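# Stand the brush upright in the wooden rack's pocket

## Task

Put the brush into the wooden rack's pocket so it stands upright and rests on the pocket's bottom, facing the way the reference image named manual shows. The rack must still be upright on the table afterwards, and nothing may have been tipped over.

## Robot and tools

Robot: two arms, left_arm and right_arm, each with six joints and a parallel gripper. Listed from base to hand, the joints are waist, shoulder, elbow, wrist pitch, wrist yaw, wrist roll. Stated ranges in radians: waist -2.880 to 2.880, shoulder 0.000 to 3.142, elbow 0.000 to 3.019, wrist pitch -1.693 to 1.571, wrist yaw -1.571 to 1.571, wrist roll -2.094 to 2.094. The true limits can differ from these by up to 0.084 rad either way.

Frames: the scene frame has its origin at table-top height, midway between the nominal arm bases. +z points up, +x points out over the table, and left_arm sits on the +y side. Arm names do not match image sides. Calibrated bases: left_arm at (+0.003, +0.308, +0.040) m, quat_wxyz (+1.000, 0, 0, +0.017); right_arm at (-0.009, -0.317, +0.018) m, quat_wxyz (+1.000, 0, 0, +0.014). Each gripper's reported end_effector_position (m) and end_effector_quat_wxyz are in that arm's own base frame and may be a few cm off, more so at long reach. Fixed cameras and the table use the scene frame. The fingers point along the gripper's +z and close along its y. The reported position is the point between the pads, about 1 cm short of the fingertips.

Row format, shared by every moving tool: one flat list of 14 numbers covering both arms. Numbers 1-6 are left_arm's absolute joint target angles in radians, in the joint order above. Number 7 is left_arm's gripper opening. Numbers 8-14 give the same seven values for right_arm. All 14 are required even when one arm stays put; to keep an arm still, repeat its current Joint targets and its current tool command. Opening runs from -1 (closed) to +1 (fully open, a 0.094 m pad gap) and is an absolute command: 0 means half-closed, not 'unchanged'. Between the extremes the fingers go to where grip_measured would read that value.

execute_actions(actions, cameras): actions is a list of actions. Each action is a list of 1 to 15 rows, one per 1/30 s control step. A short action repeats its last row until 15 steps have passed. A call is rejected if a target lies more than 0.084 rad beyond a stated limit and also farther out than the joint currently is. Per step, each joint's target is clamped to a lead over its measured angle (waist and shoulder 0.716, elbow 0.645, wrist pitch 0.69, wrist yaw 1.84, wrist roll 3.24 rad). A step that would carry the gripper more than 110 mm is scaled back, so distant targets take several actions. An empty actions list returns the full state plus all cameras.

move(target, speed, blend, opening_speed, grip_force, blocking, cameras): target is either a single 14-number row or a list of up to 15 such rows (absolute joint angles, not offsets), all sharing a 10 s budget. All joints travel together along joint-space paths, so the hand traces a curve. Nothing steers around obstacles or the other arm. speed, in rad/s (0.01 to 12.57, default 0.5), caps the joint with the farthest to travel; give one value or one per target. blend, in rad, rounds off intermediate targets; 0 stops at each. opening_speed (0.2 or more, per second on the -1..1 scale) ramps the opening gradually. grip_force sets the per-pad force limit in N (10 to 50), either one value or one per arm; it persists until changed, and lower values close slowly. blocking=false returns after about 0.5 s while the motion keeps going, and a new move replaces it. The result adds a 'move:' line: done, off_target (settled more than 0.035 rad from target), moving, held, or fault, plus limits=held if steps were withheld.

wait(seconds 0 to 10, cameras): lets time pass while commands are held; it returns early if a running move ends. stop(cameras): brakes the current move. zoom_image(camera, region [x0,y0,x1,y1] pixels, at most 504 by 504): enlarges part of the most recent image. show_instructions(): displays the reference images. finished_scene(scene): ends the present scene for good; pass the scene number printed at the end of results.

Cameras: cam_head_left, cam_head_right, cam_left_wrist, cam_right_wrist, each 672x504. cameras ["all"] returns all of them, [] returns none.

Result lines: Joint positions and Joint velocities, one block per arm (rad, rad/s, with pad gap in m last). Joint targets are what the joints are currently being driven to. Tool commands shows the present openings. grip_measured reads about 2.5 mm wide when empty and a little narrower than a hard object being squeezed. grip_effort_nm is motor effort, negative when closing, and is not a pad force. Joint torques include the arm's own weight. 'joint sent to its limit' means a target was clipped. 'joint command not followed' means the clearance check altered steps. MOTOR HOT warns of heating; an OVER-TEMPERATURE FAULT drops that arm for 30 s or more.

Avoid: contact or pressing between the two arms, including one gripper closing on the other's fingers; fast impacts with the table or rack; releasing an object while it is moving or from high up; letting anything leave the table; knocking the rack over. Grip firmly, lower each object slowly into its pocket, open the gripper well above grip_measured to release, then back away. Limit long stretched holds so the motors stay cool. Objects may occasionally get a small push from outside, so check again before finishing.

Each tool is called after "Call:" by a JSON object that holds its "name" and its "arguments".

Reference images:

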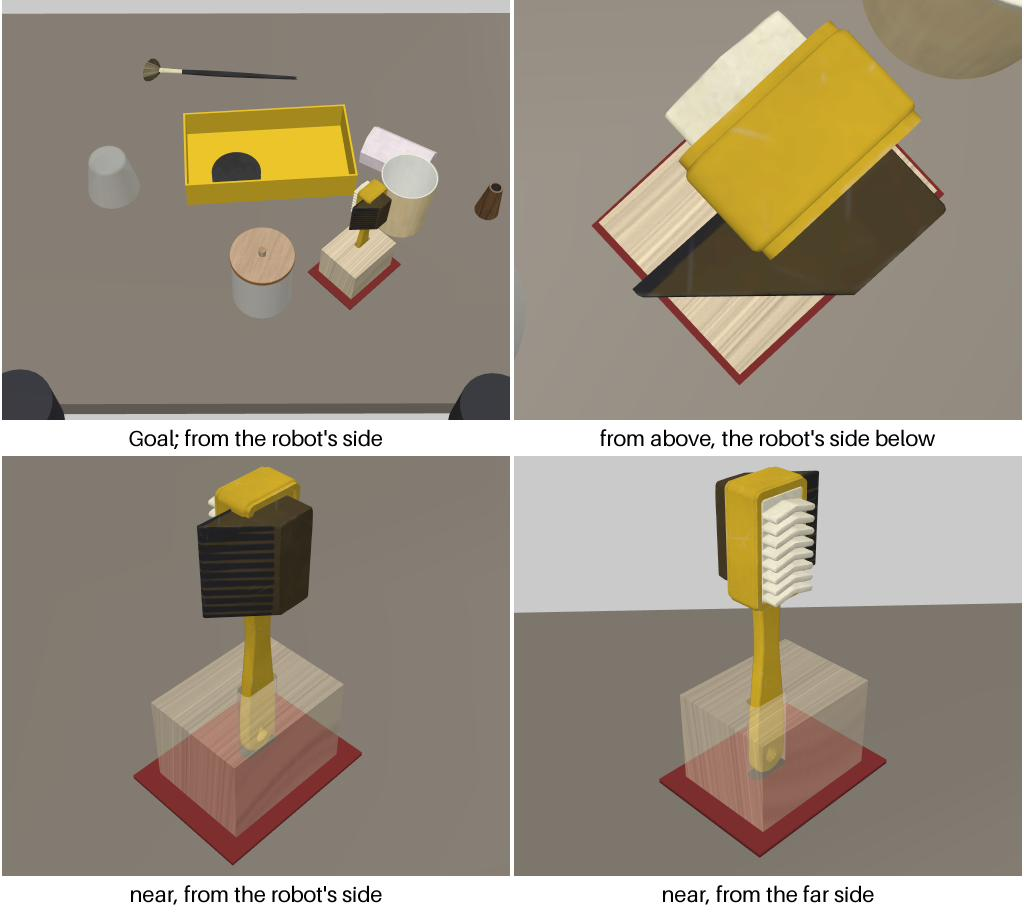

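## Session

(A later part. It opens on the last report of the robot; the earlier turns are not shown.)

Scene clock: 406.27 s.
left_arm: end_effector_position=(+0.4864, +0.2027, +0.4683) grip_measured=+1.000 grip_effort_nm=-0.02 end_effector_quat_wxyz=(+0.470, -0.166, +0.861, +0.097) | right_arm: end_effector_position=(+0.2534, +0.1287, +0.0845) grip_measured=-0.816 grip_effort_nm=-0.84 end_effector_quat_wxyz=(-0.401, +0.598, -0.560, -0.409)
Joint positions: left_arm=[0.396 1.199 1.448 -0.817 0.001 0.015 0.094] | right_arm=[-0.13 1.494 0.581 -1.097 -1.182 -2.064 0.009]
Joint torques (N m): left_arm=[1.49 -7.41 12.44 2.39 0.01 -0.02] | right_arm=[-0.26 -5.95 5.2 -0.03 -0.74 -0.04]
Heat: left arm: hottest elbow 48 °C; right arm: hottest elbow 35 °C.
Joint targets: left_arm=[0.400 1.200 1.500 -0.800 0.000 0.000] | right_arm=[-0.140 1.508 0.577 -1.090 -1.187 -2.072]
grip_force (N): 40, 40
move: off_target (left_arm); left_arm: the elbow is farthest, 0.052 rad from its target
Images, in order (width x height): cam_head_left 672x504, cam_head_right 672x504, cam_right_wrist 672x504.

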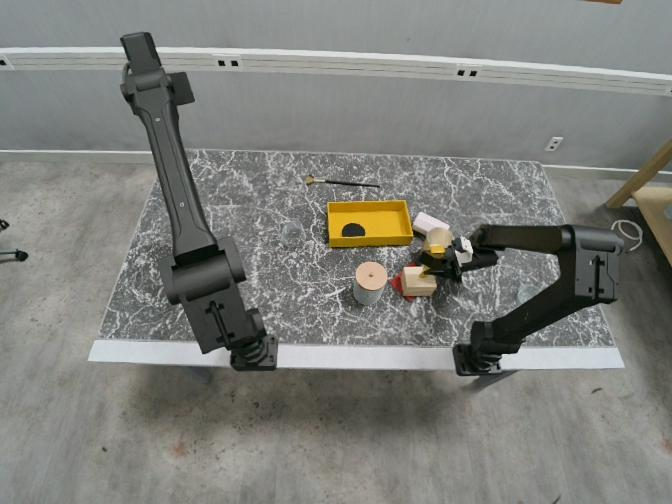

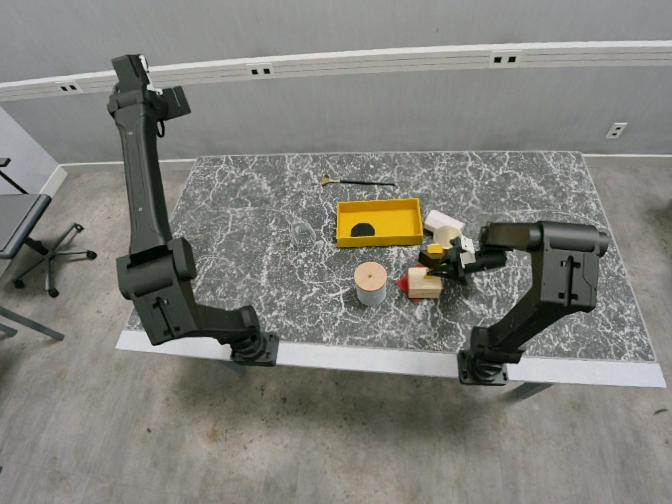

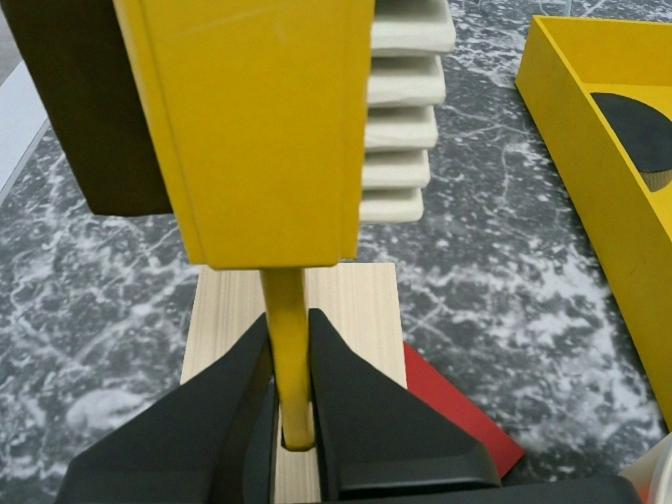

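Call:
{"name": "move", "arguments": {"target": [0.4,1.2,1.5,-0.8,0,0,1.0,-0.14,1.533,0.565,-1.053,-1.187,-2.072,-0.95], "speed": 0.08, "cameras": ["cam_head_left","cam_right_wrist"]}}

Call:
{"name": "zoom_image", "arguments": {"camera": "cam_head_left", "region": [400, 230, 450, 300]}}

Call:
{"name": "zoom_image", "arguments": {"camera": "cam_right_wrist", "region": [200, 240, 400, 504]}}

Scene clock: 410.03 s.
left_arm: end_effector_position=(+0.4864, +0.2027, +0.4683) grip_measured=+1.000 grip_effort_nm=-0.02 end_effector_quat_wxyz=(+0.470, -0.166, +0.861, +0.097) | right_arm: end_effector_position=(+0.2530, +0.1288, +0.0755) grip_measured=-0.816 grip_effort_nm=-0.83 end_effector_quat_wxyz=(-0.403, +0.599, -0.559, -0.407)
Joint positions: left_arm=[0.396 1.199 1.448 -0.817 0.001 0.015 0.094] | right_arm=[-0.13 1.518 0.571 -1.059 -1.183 -2.065 0.009]
Joint torques (N m): left_arm=[1.32 -7.36 12.42 2.36 0 -0.04] | right_arm=[-0.5 -6.42 4.81 -0.03 -0.72 0.01]
Heat: left arm: hottest elbow 49 °C; right arm: hottest elbow 35 °C.
Joint targets: left_arm=[0.400 1.200 1.500 -0.800 0.000 0.000] | right_arm=[-0.140 1.533 0.565 -1.053 -1.187 -2.072]
grip_force (N): 40, 40
move: off_target (left_arm); left_arm: the elbow is farthest, 0.052 rad from its target
Images, in order (width x height): cam_head_left 672x504, cam_right_wrist 672x504.

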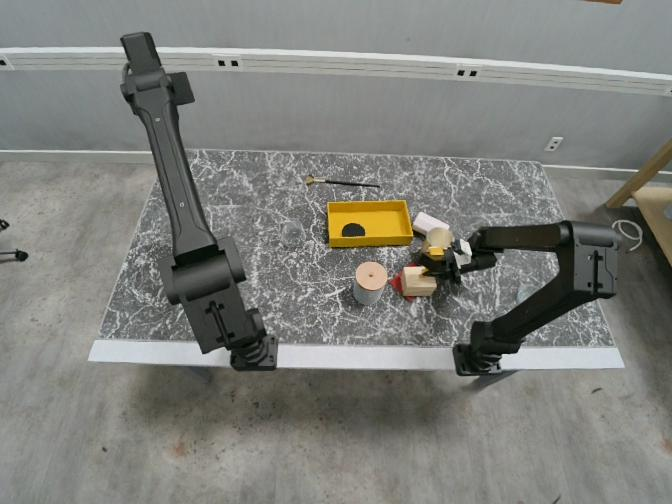

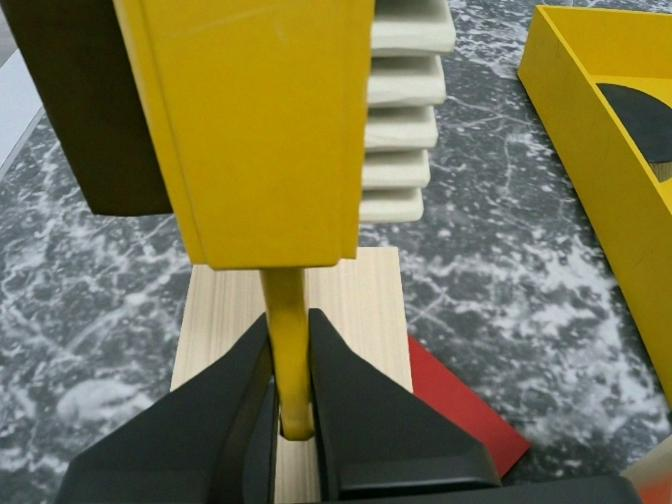

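Scaled by 7.200 from the camera's 672x504 image, which has a finer 960x720 frame.

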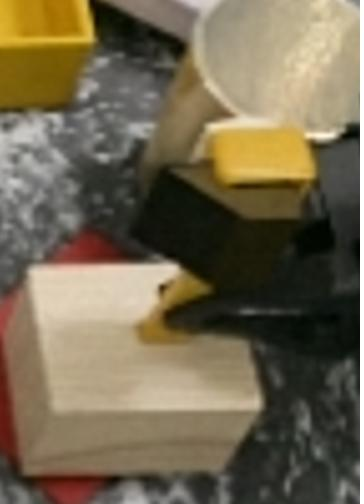

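Scaled by 1.909 from the camera's 672x504 image, which has a finer 960x720 frame.

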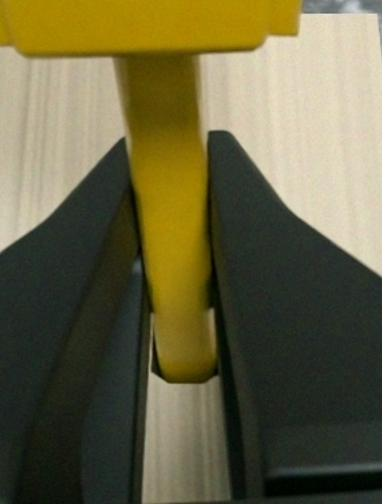

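Call:
{"name": "move", "arguments": {"target": [0.4,1.2,1.5,-0.8,0,0,1.0,-0.14,1.554,0.557,-1.024,-1.187,-2.072,-0.95], "speed": 0.08, "cameras": ["cam_head_left","cam_right_wrist"]}}

Call:
{"name": "zoom_image", "arguments": {"camera": "cam_head_left", "region": [400, 230, 450, 300]}}

Call:
{"name": "zoom_image", "arguments": {"camera": "cam_right_wrist", "region": [200, 240, 400, 504]}}

Scene clock: 413.03 s.
left_arm: end_effector_position=(+0.4864, +0.2027, +0.4683) grip_measured=+1.000 grip_effort_nm=-0.02 end_effector_quat_wxyz=(+0.470, -0.166, +0.861, +0.097) | right_arm: end_effector_position=(+0.2527, +0.1289, +0.0685) grip_measured=-0.816 grip_effort_nm=-0.83 end_effector_quat_wxyz=(-0.404, +0.600, -0.558, -0.406)
Joint positions: left_arm=[0.396 1.199 1.448 -0.817 0.001 0.015 0.094] | right_arm=[-0.13 1.539 0.565 -1.029 -1.183 -2.066 0.009]
Joint torques (N m): left_arm=[1.32 -7.53 12.46 2.33 0.01 -0.02] | right_arm=[-0.5 -6.83 4.31 -0.16 -0.73 0]
Heat: left arm: hottest elbow 49 °C; right arm: hottest elbow 34 °C.
Joint targets: left_arm=[0.400 1.200 1.500 -0.800 0.000 0.000] | right_arm=[-0.140 1.554 0.557 -1.024 -1.187 -2.072]
grip_force (N): 40, 40
move: off_target (left_arm); left_arm: the elbow is farthest, 0.052 rad from its target
Images, in order (width x height): cam_head_left 672x504, cam_right_wrist 672x504.

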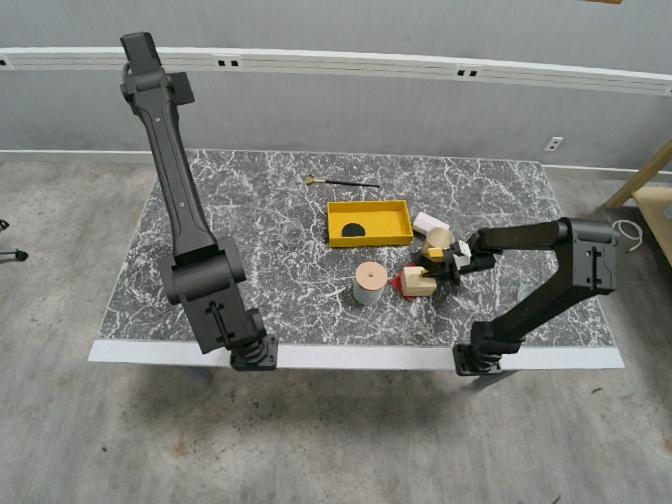

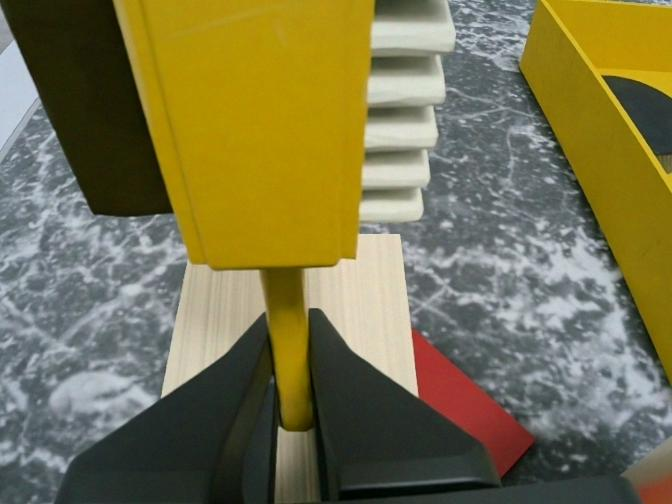

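Scaled by 7.200 from the camera's 672x504 image, which has a finer 960x720 frame.

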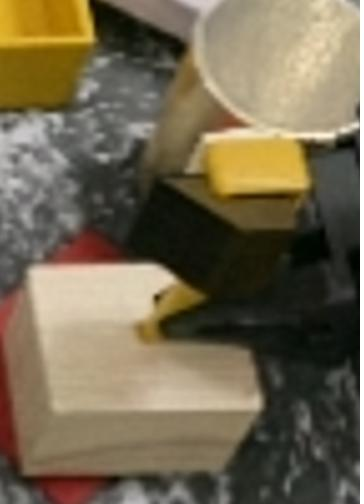

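Scaled by 1.909 from the camera's 672x504 image, which has a finer 960x720 frame.

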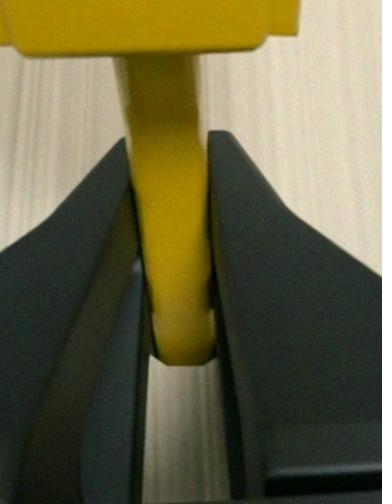

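Call:
{"name": "move", "arguments": {"target": [0.4,1.2,1.5,-0.8,0,0,1.0,-0.14,1.577,0.548,-0.993,-1.187,-2.072,-0.95], "speed": 0.08, "cameras": ["cam_head_left","cam_right_wrist"]}}

Call:
{"name": "zoom_image", "arguments": {"camera": "cam_head_left", "region": [400, 230, 450, 300]}}

Call:
{"name": "zoom_image", "arguments": {"camera": "cam_right_wrist", "region": [200, 240, 400, 504]}}

Scene clock: 416.37 s.
left_arm: end_effector_position=(+0.4864, +0.2027, +0.4683) grip_measured=+1.000 grip_effort_nm=-0.02 end_effector_quat_wxyz=(+0.470, -0.166, +0.861, +0.097) | right_arm: end_effector_position=(+0.2512, +0.1292, +0.0620) grip_measured=-0.816 grip_effort_nm=-0.84 end_effector_quat_wxyz=(-0.405, +0.599, -0.559, -0.407)
Joint positions: left_arm=[0.396 1.199 1.448 -0.817 0.001 0.015 0.094] | right_arm=[-0.131 1.558 0.557 -1.004 -1.186 -2.066 0.009]
Joint torques (N m): left_arm=[1.55 -7.53 12.38 2.41 -0.01 -0.03] | right_arm=[-0.09 -6.48 4.04 0.13 -0.63 0.02]
Heat: left arm: hottest elbow 49 °C; right arm: hottest elbow 34 °C.
Joint targets: left_arm=[0.400 1.200 1.500 -0.800 0.000 0.000] | right_arm=[-0.140 1.577 0.548 -0.993 -1.187 -2.072]
grip_force (N): 40, 40
move: off_target (left_arm); left_arm: the elbow is farthest, 0.052 rad from its target
Images, in order (width x height): cam_head_left 672x504, cam_right_wrist 672x504.

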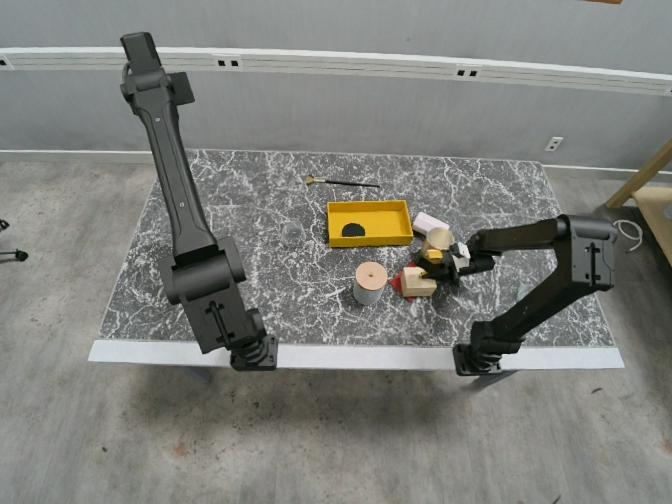

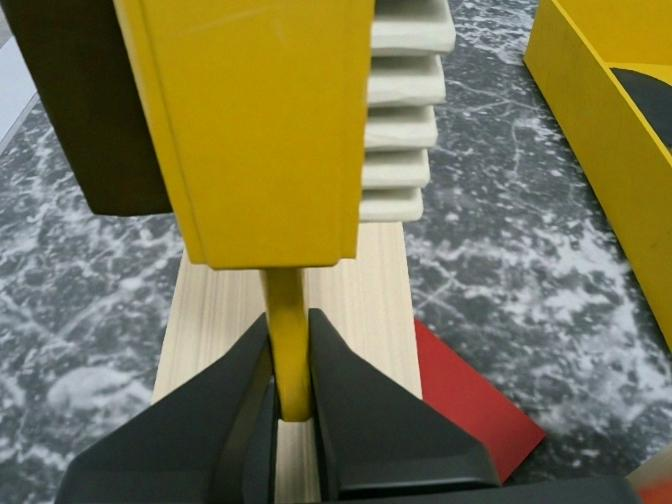

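Scaled by 7.200 from the camera's 672x504 image, which has a finer 960x720 frame.

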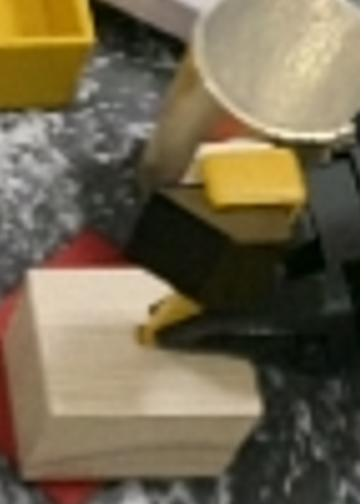

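Scaled by 1.909 from the camera's 672x504 image, which has a finer 960x720 frame.

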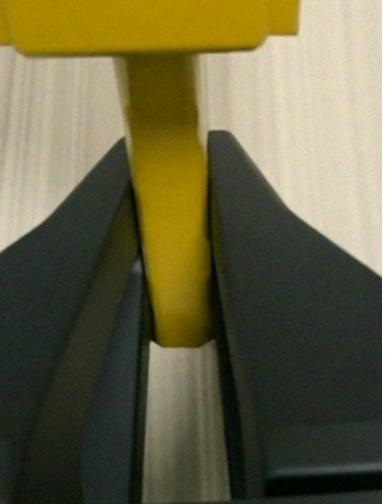

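Call:
{"name": "move", "arguments": {"target": [0.4,1.2,1.5,-0.8,0,0,1.0,-0.14,1.597,0.546,-0.972,-1.187,-2.072,-0.95], "speed": 0.08, "cameras": ["cam_head_left","cam_right_wrist"]}}

Call:
{"name": "zoom_image", "arguments": {"camera": "cam_head_left", "region": [400, 230, 450, 300]}}

Call:
{"name": "zoom_image", "arguments": {"camera": "cam_right_wrist", "region": [200, 240, 400, 504]}}

Scene clock: 422.20 s.
left_arm: end_effector_position=(+0.4864, +0.2027, +0.4683) grip_measured=+1.000 grip_effort_nm=-0.02 end_effector_quat_wxyz=(+0.470, -0.166, +0.861, +0.097) | right_arm: end_effector_position=(+0.2525, +0.1296, +0.0613) grip_measured=-0.816 grip_effort_nm=-0.84 end_effector_quat_wxyz=(-0.408, +0.596, -0.558, -0.408)
Joint positions: left_arm=[0.396 1.199 1.448 -0.817 0.001 0.015 0.094] | right_arm=[-0.131 1.566 0.557 -0.995 -1.195 -2.066 0.009]
Joint torques (N m): left_arm=[1.38 -7.41 12.52 2.39 0.01 -0.03] | right_arm=[-0.32 -5.19 3.82 0.59 -0.24 0.01]
Heat: left arm: hottest elbow 49 °C; right arm: hottest elbow 34 °C.
Joint targets: left_arm=[0.400 1.200 1.500 -0.800 0.000 0.000] | right_arm=[-0.140 1.597 0.546 -0.972 -1.187 -2.072]
grip_force (N): 40, 40
move: off_target (left_arm); left_arm: the elbow is farthest, 0.052 rad from its target
Images, in order (width x height): cam_head_left 672x504, cam_right_wrist 672x504.

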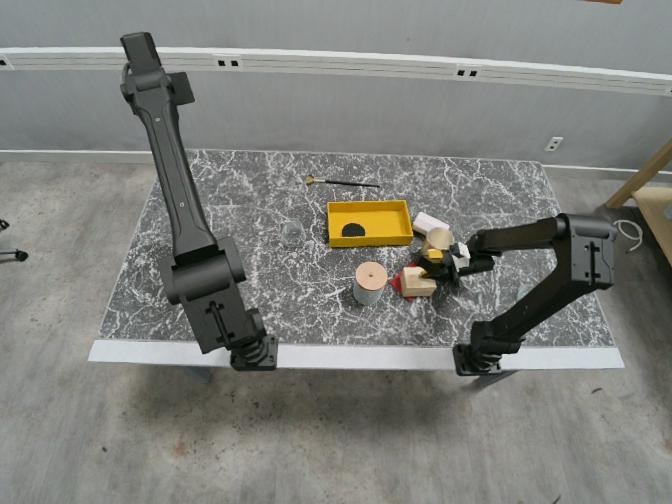

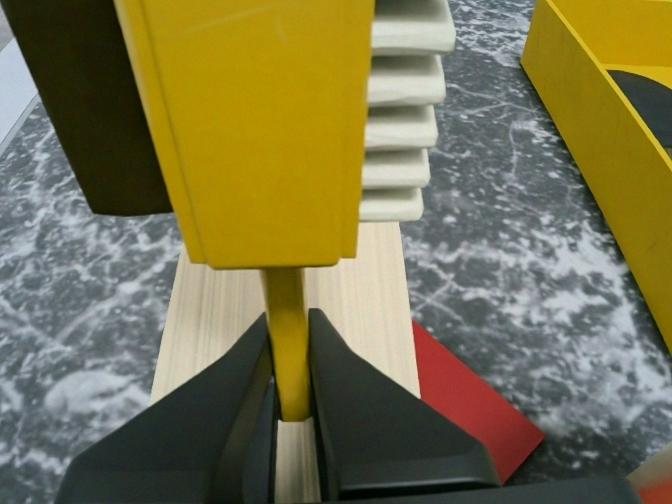

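Scaled by 7.200 from the camera's 672x504 image, which has a finer 960x720 frame.

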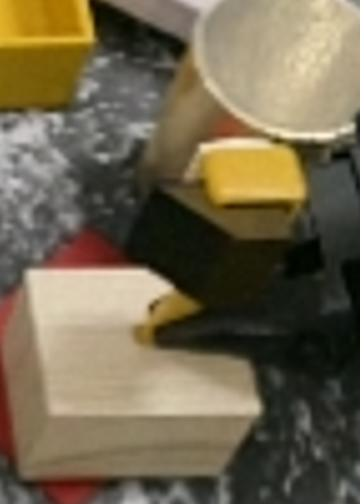

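Scaled by 1.909 from the camera's 672x504 image, which has a finer 960x720 frame.

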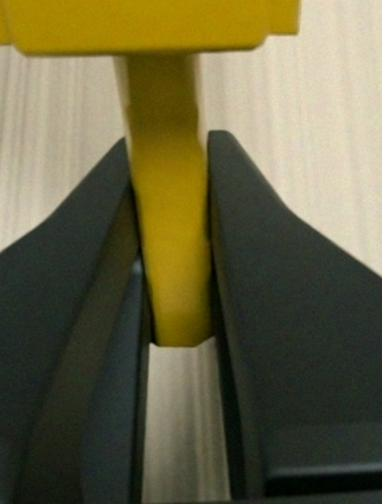

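Call:
{"name": "move", "arguments": {"target": [[0.4,1.2,1.5,-0.8,0,0,1.0,-0.131,1.572,0.557,-0.993,-1.19,-2.068,-0.95],[0.4,1.2,1.5,-0.8,0,0,1.0,-0.131,1.572,0.557,-0.993,-1.19,-2.068,-0.5]], "speed": 0.08, "opening_speed": 0.4, "cameras": ["cam_head_left","cam_head_right","cam_right_wrist"]}}

Call:
{"name": "zoom_image", "arguments": {"camera": "cam_head_left", "region": [400, 230, 450, 300]}}

Call:
{"name": "zoom_image", "arguments": {"camera": "cam_head_right", "region": [400, 230, 450, 300]}}

Scene clock: 427.87 s.
left_arm: end_effector_position=(+0.4864, +0.2027, +0.4683) grip_measured=+1.000 grip_effort_nm=-0.02 end_effector_quat_wxyz=(+0.470, -0.166, +0.861, +0.097) | right_arm: end_effector_position=(+0.2526, +0.1298, +0.0617) grip_measured=-0.503 grip_effort_nm=0.14 end_effector_quat_wxyz=(-0.409, +0.595, -0.558, -0.409)
Joint positions: left_arm=[0.396 1.199 1.448 -0.817 0.001 0.015 0.094] | right_arm=[-0.131 1.566 0.557 -0.995 -1.198 -2.066 0.023]
Joint torques (N m): left_arm=[1.26 -7.53 12.41 2.39 0 -0.03] | right_arm=[0.91 -7.3 4.78 -0.13 -0.25 0.06]
Heat: left arm: hottest elbow 49 °C; right arm: hottest elbow 34 °C.
Joint targets: left_arm=[0.400 1.200 1.500 -0.800 0.000 0.000] | right_arm=[-0.131 1.572 0.557 -0.993 -1.190 -2.068]
grip_force (N): 40, 40
move: off_target (left_arm); left_arm: the elbow is farthest, 0.052 rad from its target
Images, in order (width x height): cam_head_left 672x504, cam_head_right 672x504, cam_right_wrist 672x504.

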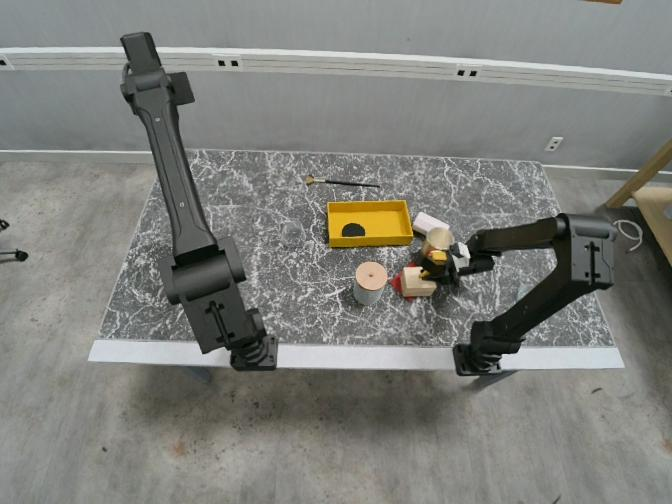

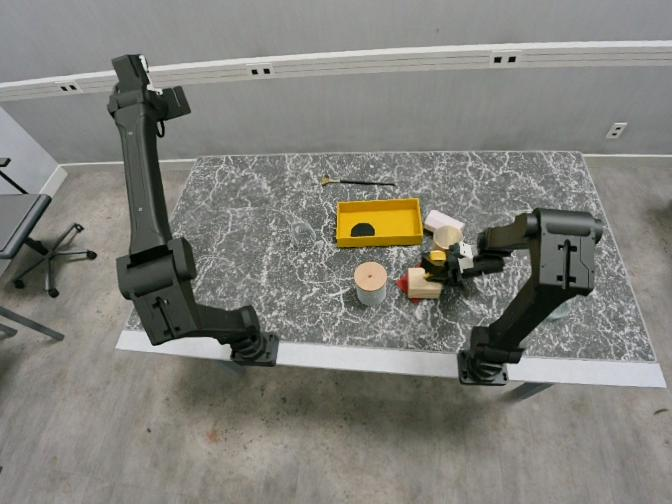

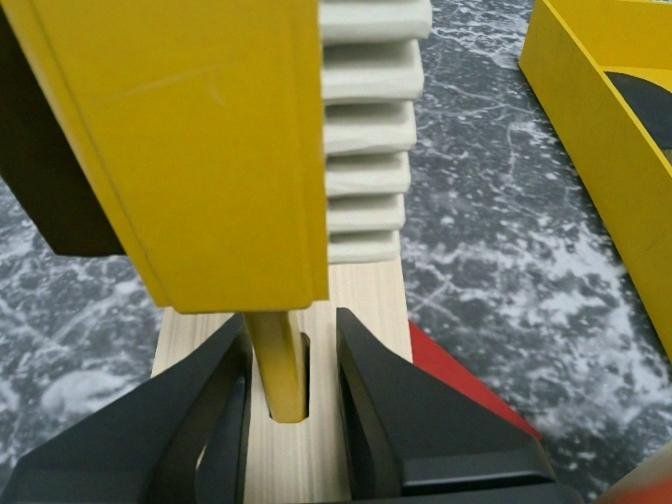

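Scaled by 7.200 from the camera's 672x504 image, which has a finer 960x720 frame.

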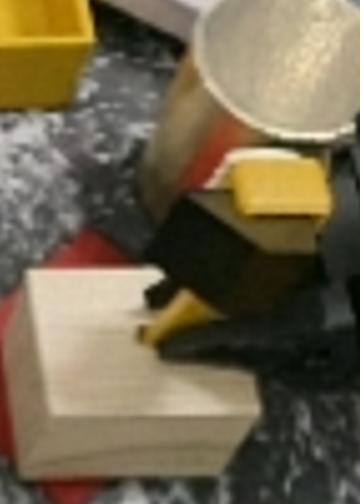

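Scaled by 7.200 from the camera's 672x504 image, which has a finer 960x720 frame.

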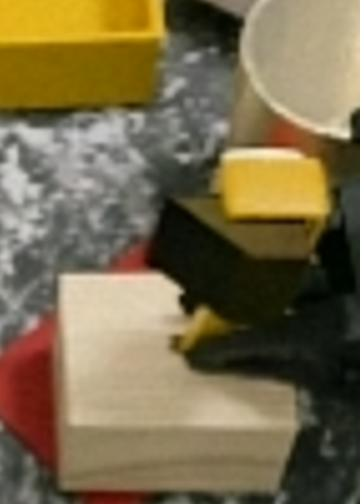

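Call:
{"name": "move", "arguments": {"target": [[0.4,1.2,1.5,-0.8,0,0,1.0,-0.131,1.572,0.557,-0.993,-1.19,-2.068,0.3],[0.4,1.2,1.5,-0.8,0,0,1.0,-0.2,1.606,0.607,-1.1,-1.15,-2.068,0.3],[0.4,1.2,1.5,-0.8,0,0,1.0,-0.266,1.64,0.66,-1.21,-1.1,-2.068,0.3]], "speed": 0.12, "blend": 0.01, "opening_speed": 0.5, "cameras": ["cam_head_left","cam_head_right","cam_right_wrist"]}}

Call:
{"name": "zoom_image", "arguments": {"camera": "cam_head_left", "region": [400, 230, 450, 300]}}

Call:
{"name": "zoom_image", "arguments": {"camera": "cam_head_right", "region": [400, 230, 450, 300]}}

Scene clock: 443.73 s.
left_arm: end_effector_position=(+0.4864, +0.2027, +0.4683) grip_measured=+1.000 grip_effort_nm=-0.02 end_effector_quat_wxyz=(+0.470, -0.166, +0.861, +0.097) | right_arm: end_effector_position=(+0.2621, +0.0946, +0.0643) grip_measured=+0.298 grip_effort_nm=0.12 end_effector_quat_wxyz=(+0.355, -0.541, +0.623, +0.439)
Joint positions: left_arm=[0.396 1.199 1.448 -0.817 0.001 0.015 0.094] | right_arm=[-0.245 1.618 0.634 -1.204 -1.11 -2.066 0.061]
Joint torques (N m): left_arm=[1.26 -7.59 12.41 2.39 0 -0.04] | right_arm=[-1.55 -7.12 6.72 -0.76 -0.11 0.03]
Heat: left arm: hottest elbow 49 °C; right arm: hottest elbow 33 °C.
Joint targets: left_arm=[0.400 1.200 1.500 -0.800 0.000 0.000] | right_arm=[-0.266 1.640 0.660 -1.210 -1.100 -2.068]
grip_force (N): 40, 40
move: off_target (left_arm); blend cut to 0 rad at target 1; left_arm: the elbow is farthest, 0.052 rad from its target
Images, in order (width x height): cam_head_left 672x504, cam_head_right 672x504, cam_right_wrist 672x504.

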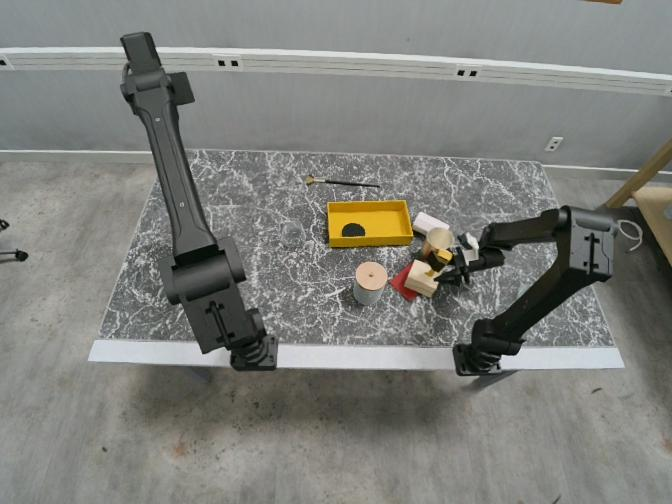

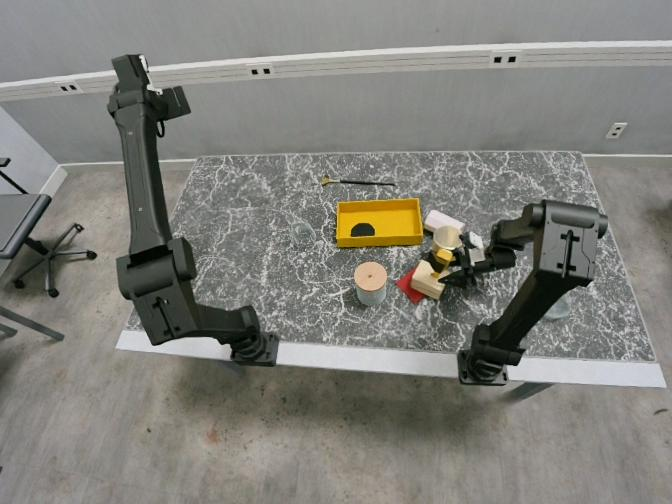

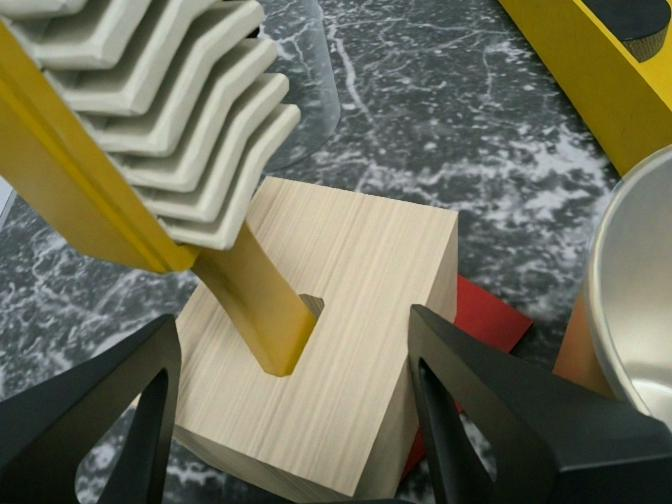

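Scaled by 7.200 from the camera's 672x504 image, which has a finer 960x720 frame.

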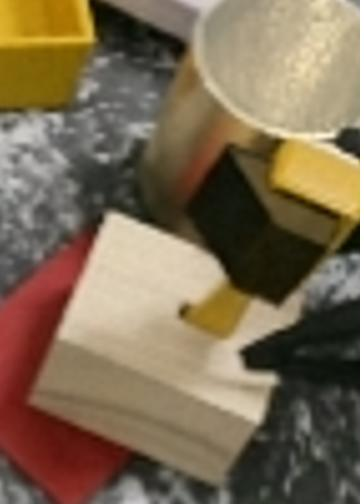

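Scaled by 7.200 from the camera's 672x504 image, which has a finer 960x720 frame.

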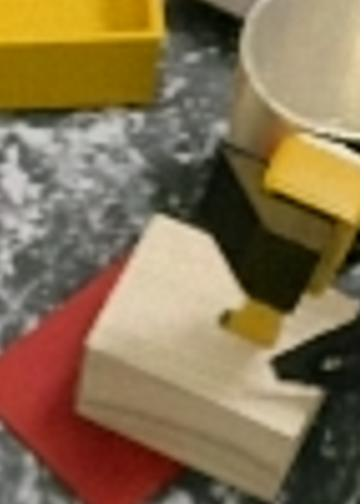

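Call:
{"name": "move", "arguments": {"target": [[0.4,1.2,1.5,-0.8,0,0,1.0,-0.245,1.618,0.695,-1.21,-1.11,-2.068,0.3],[0.4,1.2,1.5,-0.8,0,0,1.0,-0.4,1.7,0.77,-1.42,-1.02,-2.068,0.3],[0.4,1.2,1.5,-0.8,0,0,1.0,-0.55,1.7,0.9,-1.42,-1.02,-2.068,0.3]], "speed": 0.15, "cameras": ["cam_head_left","cam_head_right","cam_right_wrist"]}}

Call:
{"name": "zoom_image", "arguments": {"camera": "cam_head_left", "region": [400, 230, 450, 300]}}

Call:
{"name": "zoom_image", "arguments": {"camera": "cam_head_right", "region": [400, 230, 450, 300]}}

Scene clock: 457.93 s.
left_arm: end_effector_position=(+0.4864, +0.2027, +0.4683) grip_measured=+1.000 grip_effort_nm=-0.02 end_effector_quat_wxyz=(+0.470, -0.166, +0.861, +0.097) | right_arm: end_effector_position=(+0.3295, -0.0239, +0.0910) grip_measured=+0.298 grip_effort_nm=0.12 end_effector_quat_wxyz=(+0.374, -0.459, +0.705, +0.391)
Joint positions: left_arm=[0.396 1.199 1.448 -0.817 0.001 0.015 0.094] | right_arm=[-0.537 1.683 0.871 -1.407 -1.023 -2.066 0.061]
Joint torques (N m): left_arm=[1.49 -7.47 12.42 2.37 0.01 -0.03] | right_arm=[-0.5 -10.34 8.38 -1.1 -0.34 0.06]
Heat: left arm: hottest elbow 49 °C; right arm: hottest elbow 34 °C.
Joint targets: left_arm=[0.400 1.200 1.500 -0.800 0.000 0.000] | right_arm=[-0.550 1.700 0.900 -1.420 -1.020 -2.068]
grip_force (N): 40, 40
move: off_target (left_arm); left_arm: the elbow is farthest, 0.052 rad from its target
Images, in order (width x height): cam_head_left 672x504, cam_head_right 672x504, cam_right_wrist 672x504.

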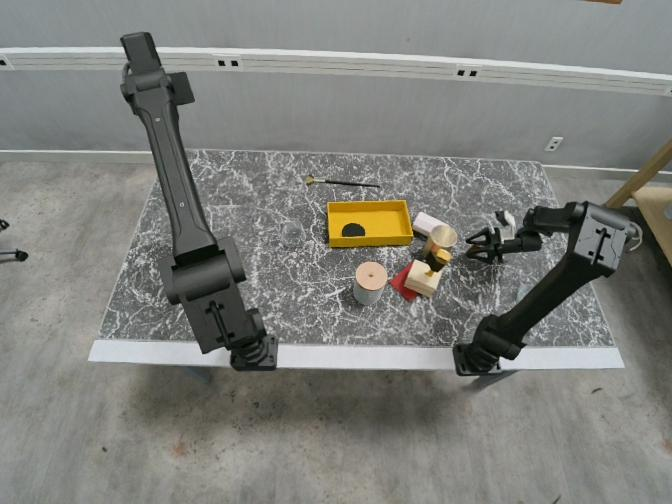

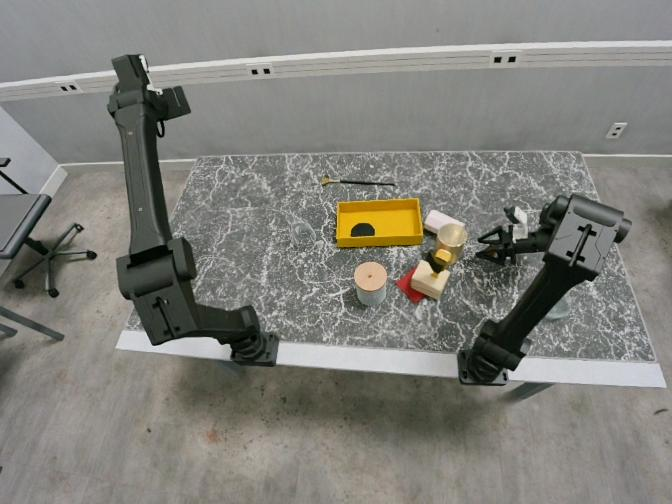

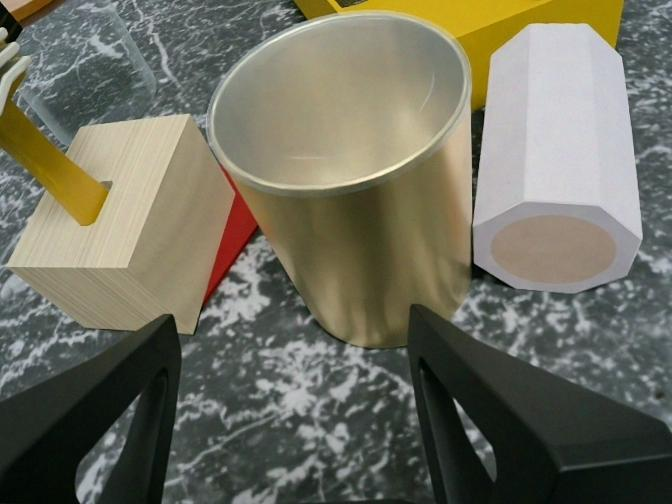

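Scaled by 7.200 from the camera's 672x504 image, which has a finer 960x720 frame.

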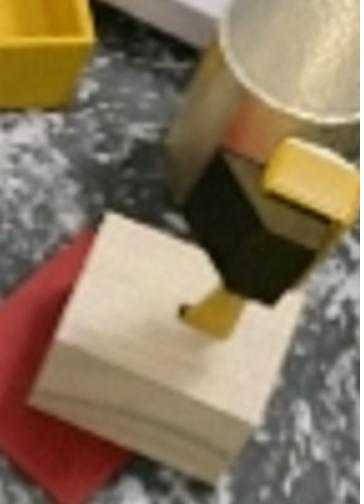

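Scaled by 7.200 from the camera's 672x504 image, which has a finer 960x720 frame.

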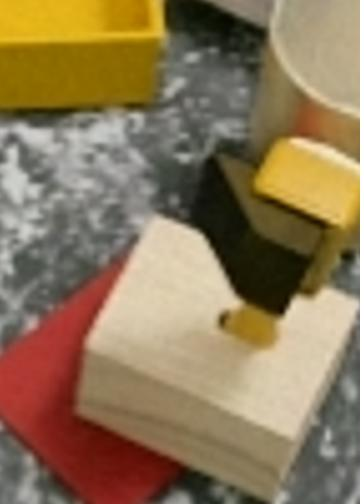

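Call:
{"name": "move", "arguments": {"target": [0.4,1.2,1.5,-0.8,0,0,1.0,-0.55,1.6,0.9,-1.2,-1.45,-1.9,0.3], "speed": 0.5, "cameras": ["cam_right_wrist"]}}

Scene clock: 462.40 s.
left_arm: end_effector_position=(+0.4864, +0.2027, +0.4683) grip_measured=+1.000 grip_effort_nm=-0.02 end_effector_quat_wxyz=(+0.470, -0.166, +0.861, +0.097) | right_arm: end_effector_position=(+0.3904, -0.0321, +0.1605) grip_measured=+0.298 grip_effort_nm=0.12 end_effector_quat_wxyz=(+0.564, -0.371, +0.648, +0.353)
Joint positions: left_arm=[0.396 1.199 1.448 -0.817 0.001 0.015 0.094] | right_arm=[-0.537 1.61 0.871 -1.209 -1.447 -1.911 0.061]
Joint torques (N m): left_arm=[1.26 -7.59 12.44 2.35 0 -0.03] | right_arm=[-0.26 -12.4 9.22 0.24 -0.67 0.18]
Heat: left arm: hottest elbow 50 °C; right arm: hottest elbow 34 °C.
Joint targets: left_arm=[0.400 1.200 1.500 -0.800 0.000 0.000] | right_arm=[-0.550 1.600 0.900 -1.200 -1.450 -1.900]
grip_force (N): 40, 40
move: off_target (left_arm); left_arm: the elbow is farthest, 0.052 rad from its target
Images, in order (width x height): cam_right_wrist 672x504.

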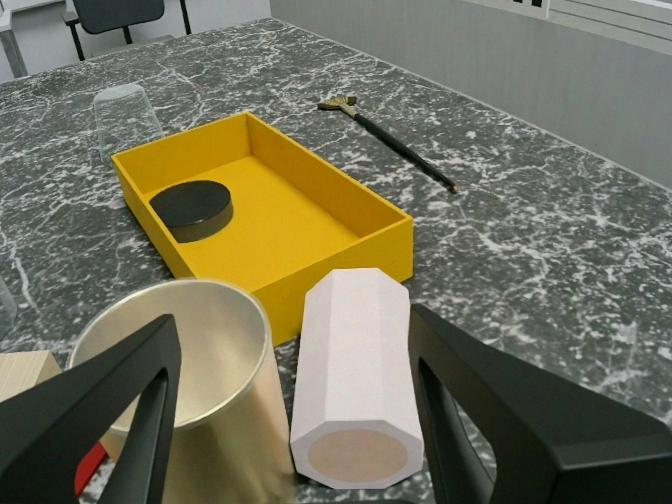

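Call:
{"name": "move", "arguments": {"target": [0.4,1.2,1.5,-0.8,0,0,1.0,-0.85,1.15,0.75,-0.85,-1.45,-1.6,0.3], "speed": 0.6, "cameras": ["cam_right_wrist"]}}

Scene clock: 465.90 s.
left_arm: end_effector_position=(+0.4864, +0.2027, +0.4683) grip_measured=+1.000 grip_effort_nm=-0.02 end_effector_quat_wxyz=(+0.470, -0.166, +0.861, +0.097) | right_arm: end_effector_position=(+0.3360, -0.1152, +0.2651) grip_measured=+0.298 grip_effort_nm=0.12 end_effector_quat_wxyz=(+0.655, -0.374, +0.647, +0.114)
Joint positions: left_arm=[0.396 1.199 1.448 -0.817 0.001 0.015 0.094] | right_arm=[-0.836 1.151 0.753 -0.862 -1.448 -1.61 0.061]
Joint torques (N m): left_arm=[1.2 -7.47 12.46 2.35 0 -0.04] | right_arm=[-0.56 -6.42 9.21 1.31 -0.72 0.22]
Heat: left arm: hottest elbow 50 °C; right arm: hottest elbow 34 °C.
Joint targets: left_arm=[0.400 1.200 1.500 -0.800 0.000 0.000] | right_arm=[-0.850 1.150 0.750 -0.850 -1.450 -1.600]
grip_force (N): 40, 40
move: off_target (left_arm); left_arm: the elbow is farthest, 0.052 rad from its target
Images, in order (width x height): cam_right_wrist 672x504.

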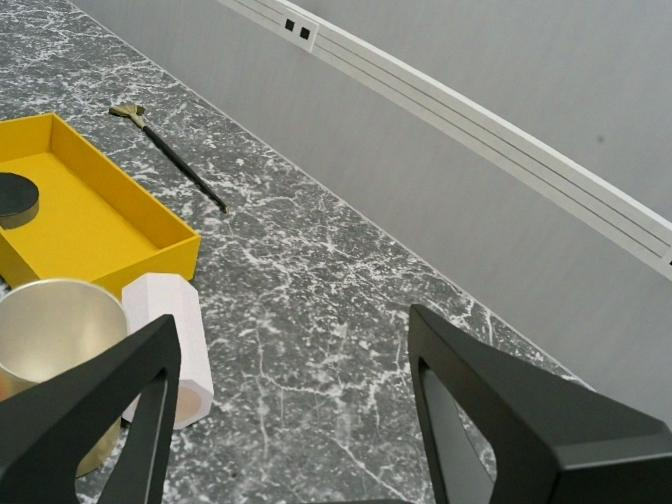

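Call:
{"name": "move", "arguments": {"target": [-1.1,0.6,0.6,-0.55,0,0,1.0,-0.85,1.15,0.75,-0.85,-1.45,-1.6,0.3], "speed": 0.8, "cameras": ["cam_left_wrist","cam_head_left","cam_head_right"]}}

Call:
{"name": "zoom_image", "arguments": {"camera": "cam_head_left", "region": [390, 220, 480, 310]}}

Scene clock: 472.57 s.
left_arm: end_effector_position=(+0.1573, -0.3005, +0.2628) grip_measured=+1.000 grip_effort_nm=-0.03 end_effector_quat_wxyz=(+0.408, +0.460, +0.750, -0.243) | right_arm: end_effector_position=(+0.3360, -0.1152, +0.2651) grip_measured=+0.298 grip_effort_nm=0.12 end_effector_quat_wxyz=(+0.655, -0.374, +0.647, +0.114)
Joint positions: left_arm=[-1.087 0.608 0.598 -0.57 0 0.014 0.094] | right_arm=[-0.836 1.151 0.753 -0.862 -1.448 -1.61 0.061]
Joint torques (N m): left_arm=[-0.03 -0.15 9.09 2.45 0.06 -0.02] | right_arm=[-0.67 -6.77 9.37 1.31 -0.7 0.22]
Heat: left arm: hottest elbow 49 °C; right arm: hottest elbow 34 °C.
Joint targets: left_arm=[-1.100 0.600 0.600 -0.550 0.000 0.000] | right_arm=[-0.850 1.150 0.750 -0.850 -1.450 -1.600]
grip_force (N): 40, 40
move: done
Images, in order (width x height): cam_head_left 672x504, cam_head_right 672x504, cam_left_wrist 672x504.

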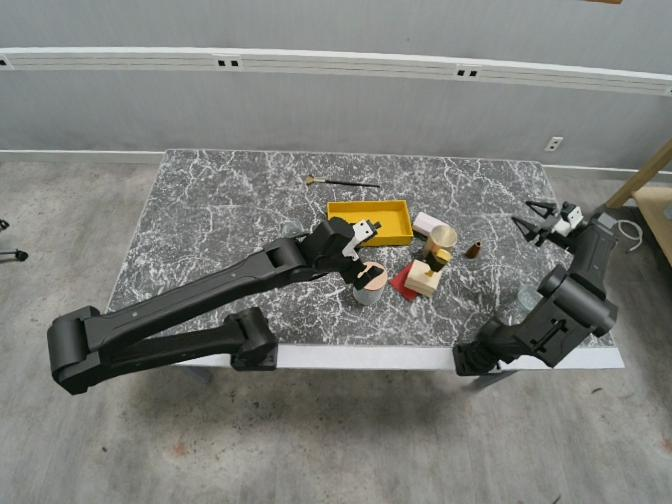

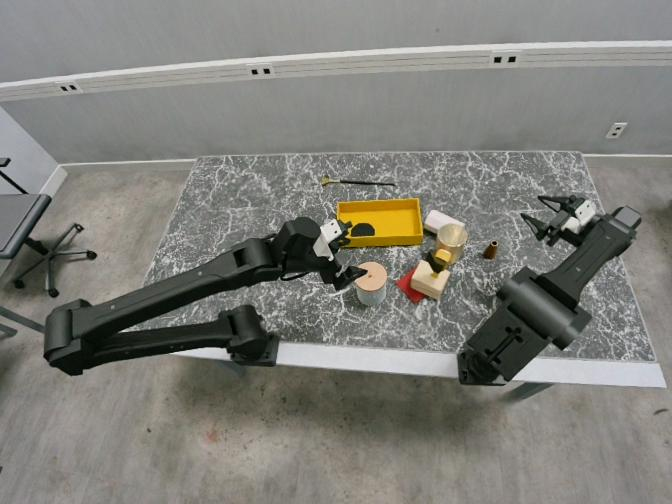

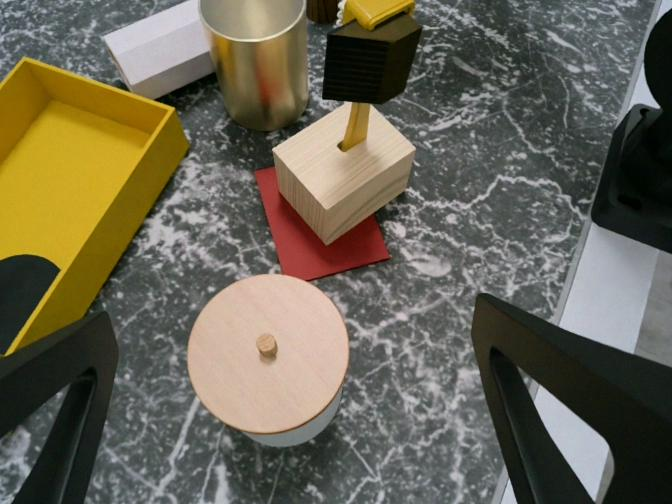

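Scaled by 5.600 from the camera's 672x504 image, which has a finer 960x720 frame.

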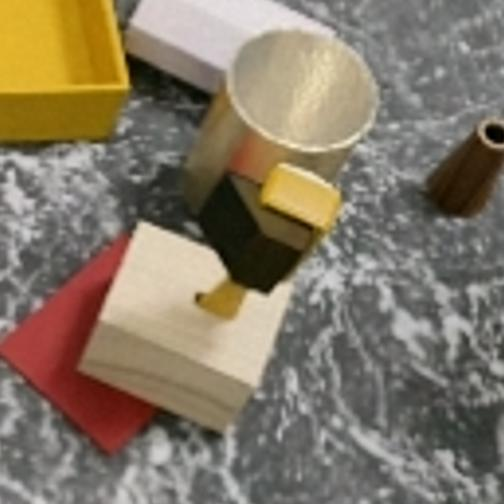

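Call:
{"name": "zoom_image", "arguments": {"camera": "cam_left_wrist", "region": [240, 0, 460, 260]}}

Scaled by 1.938 from the camera's 672x504 image, which has a finer 960x720 frame.

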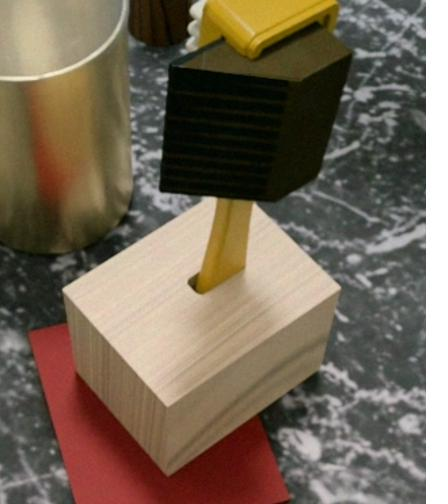

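Call:
{"name": "finished_scene", "arguments": {"scene": 1}}

The scene is finished: the task was done.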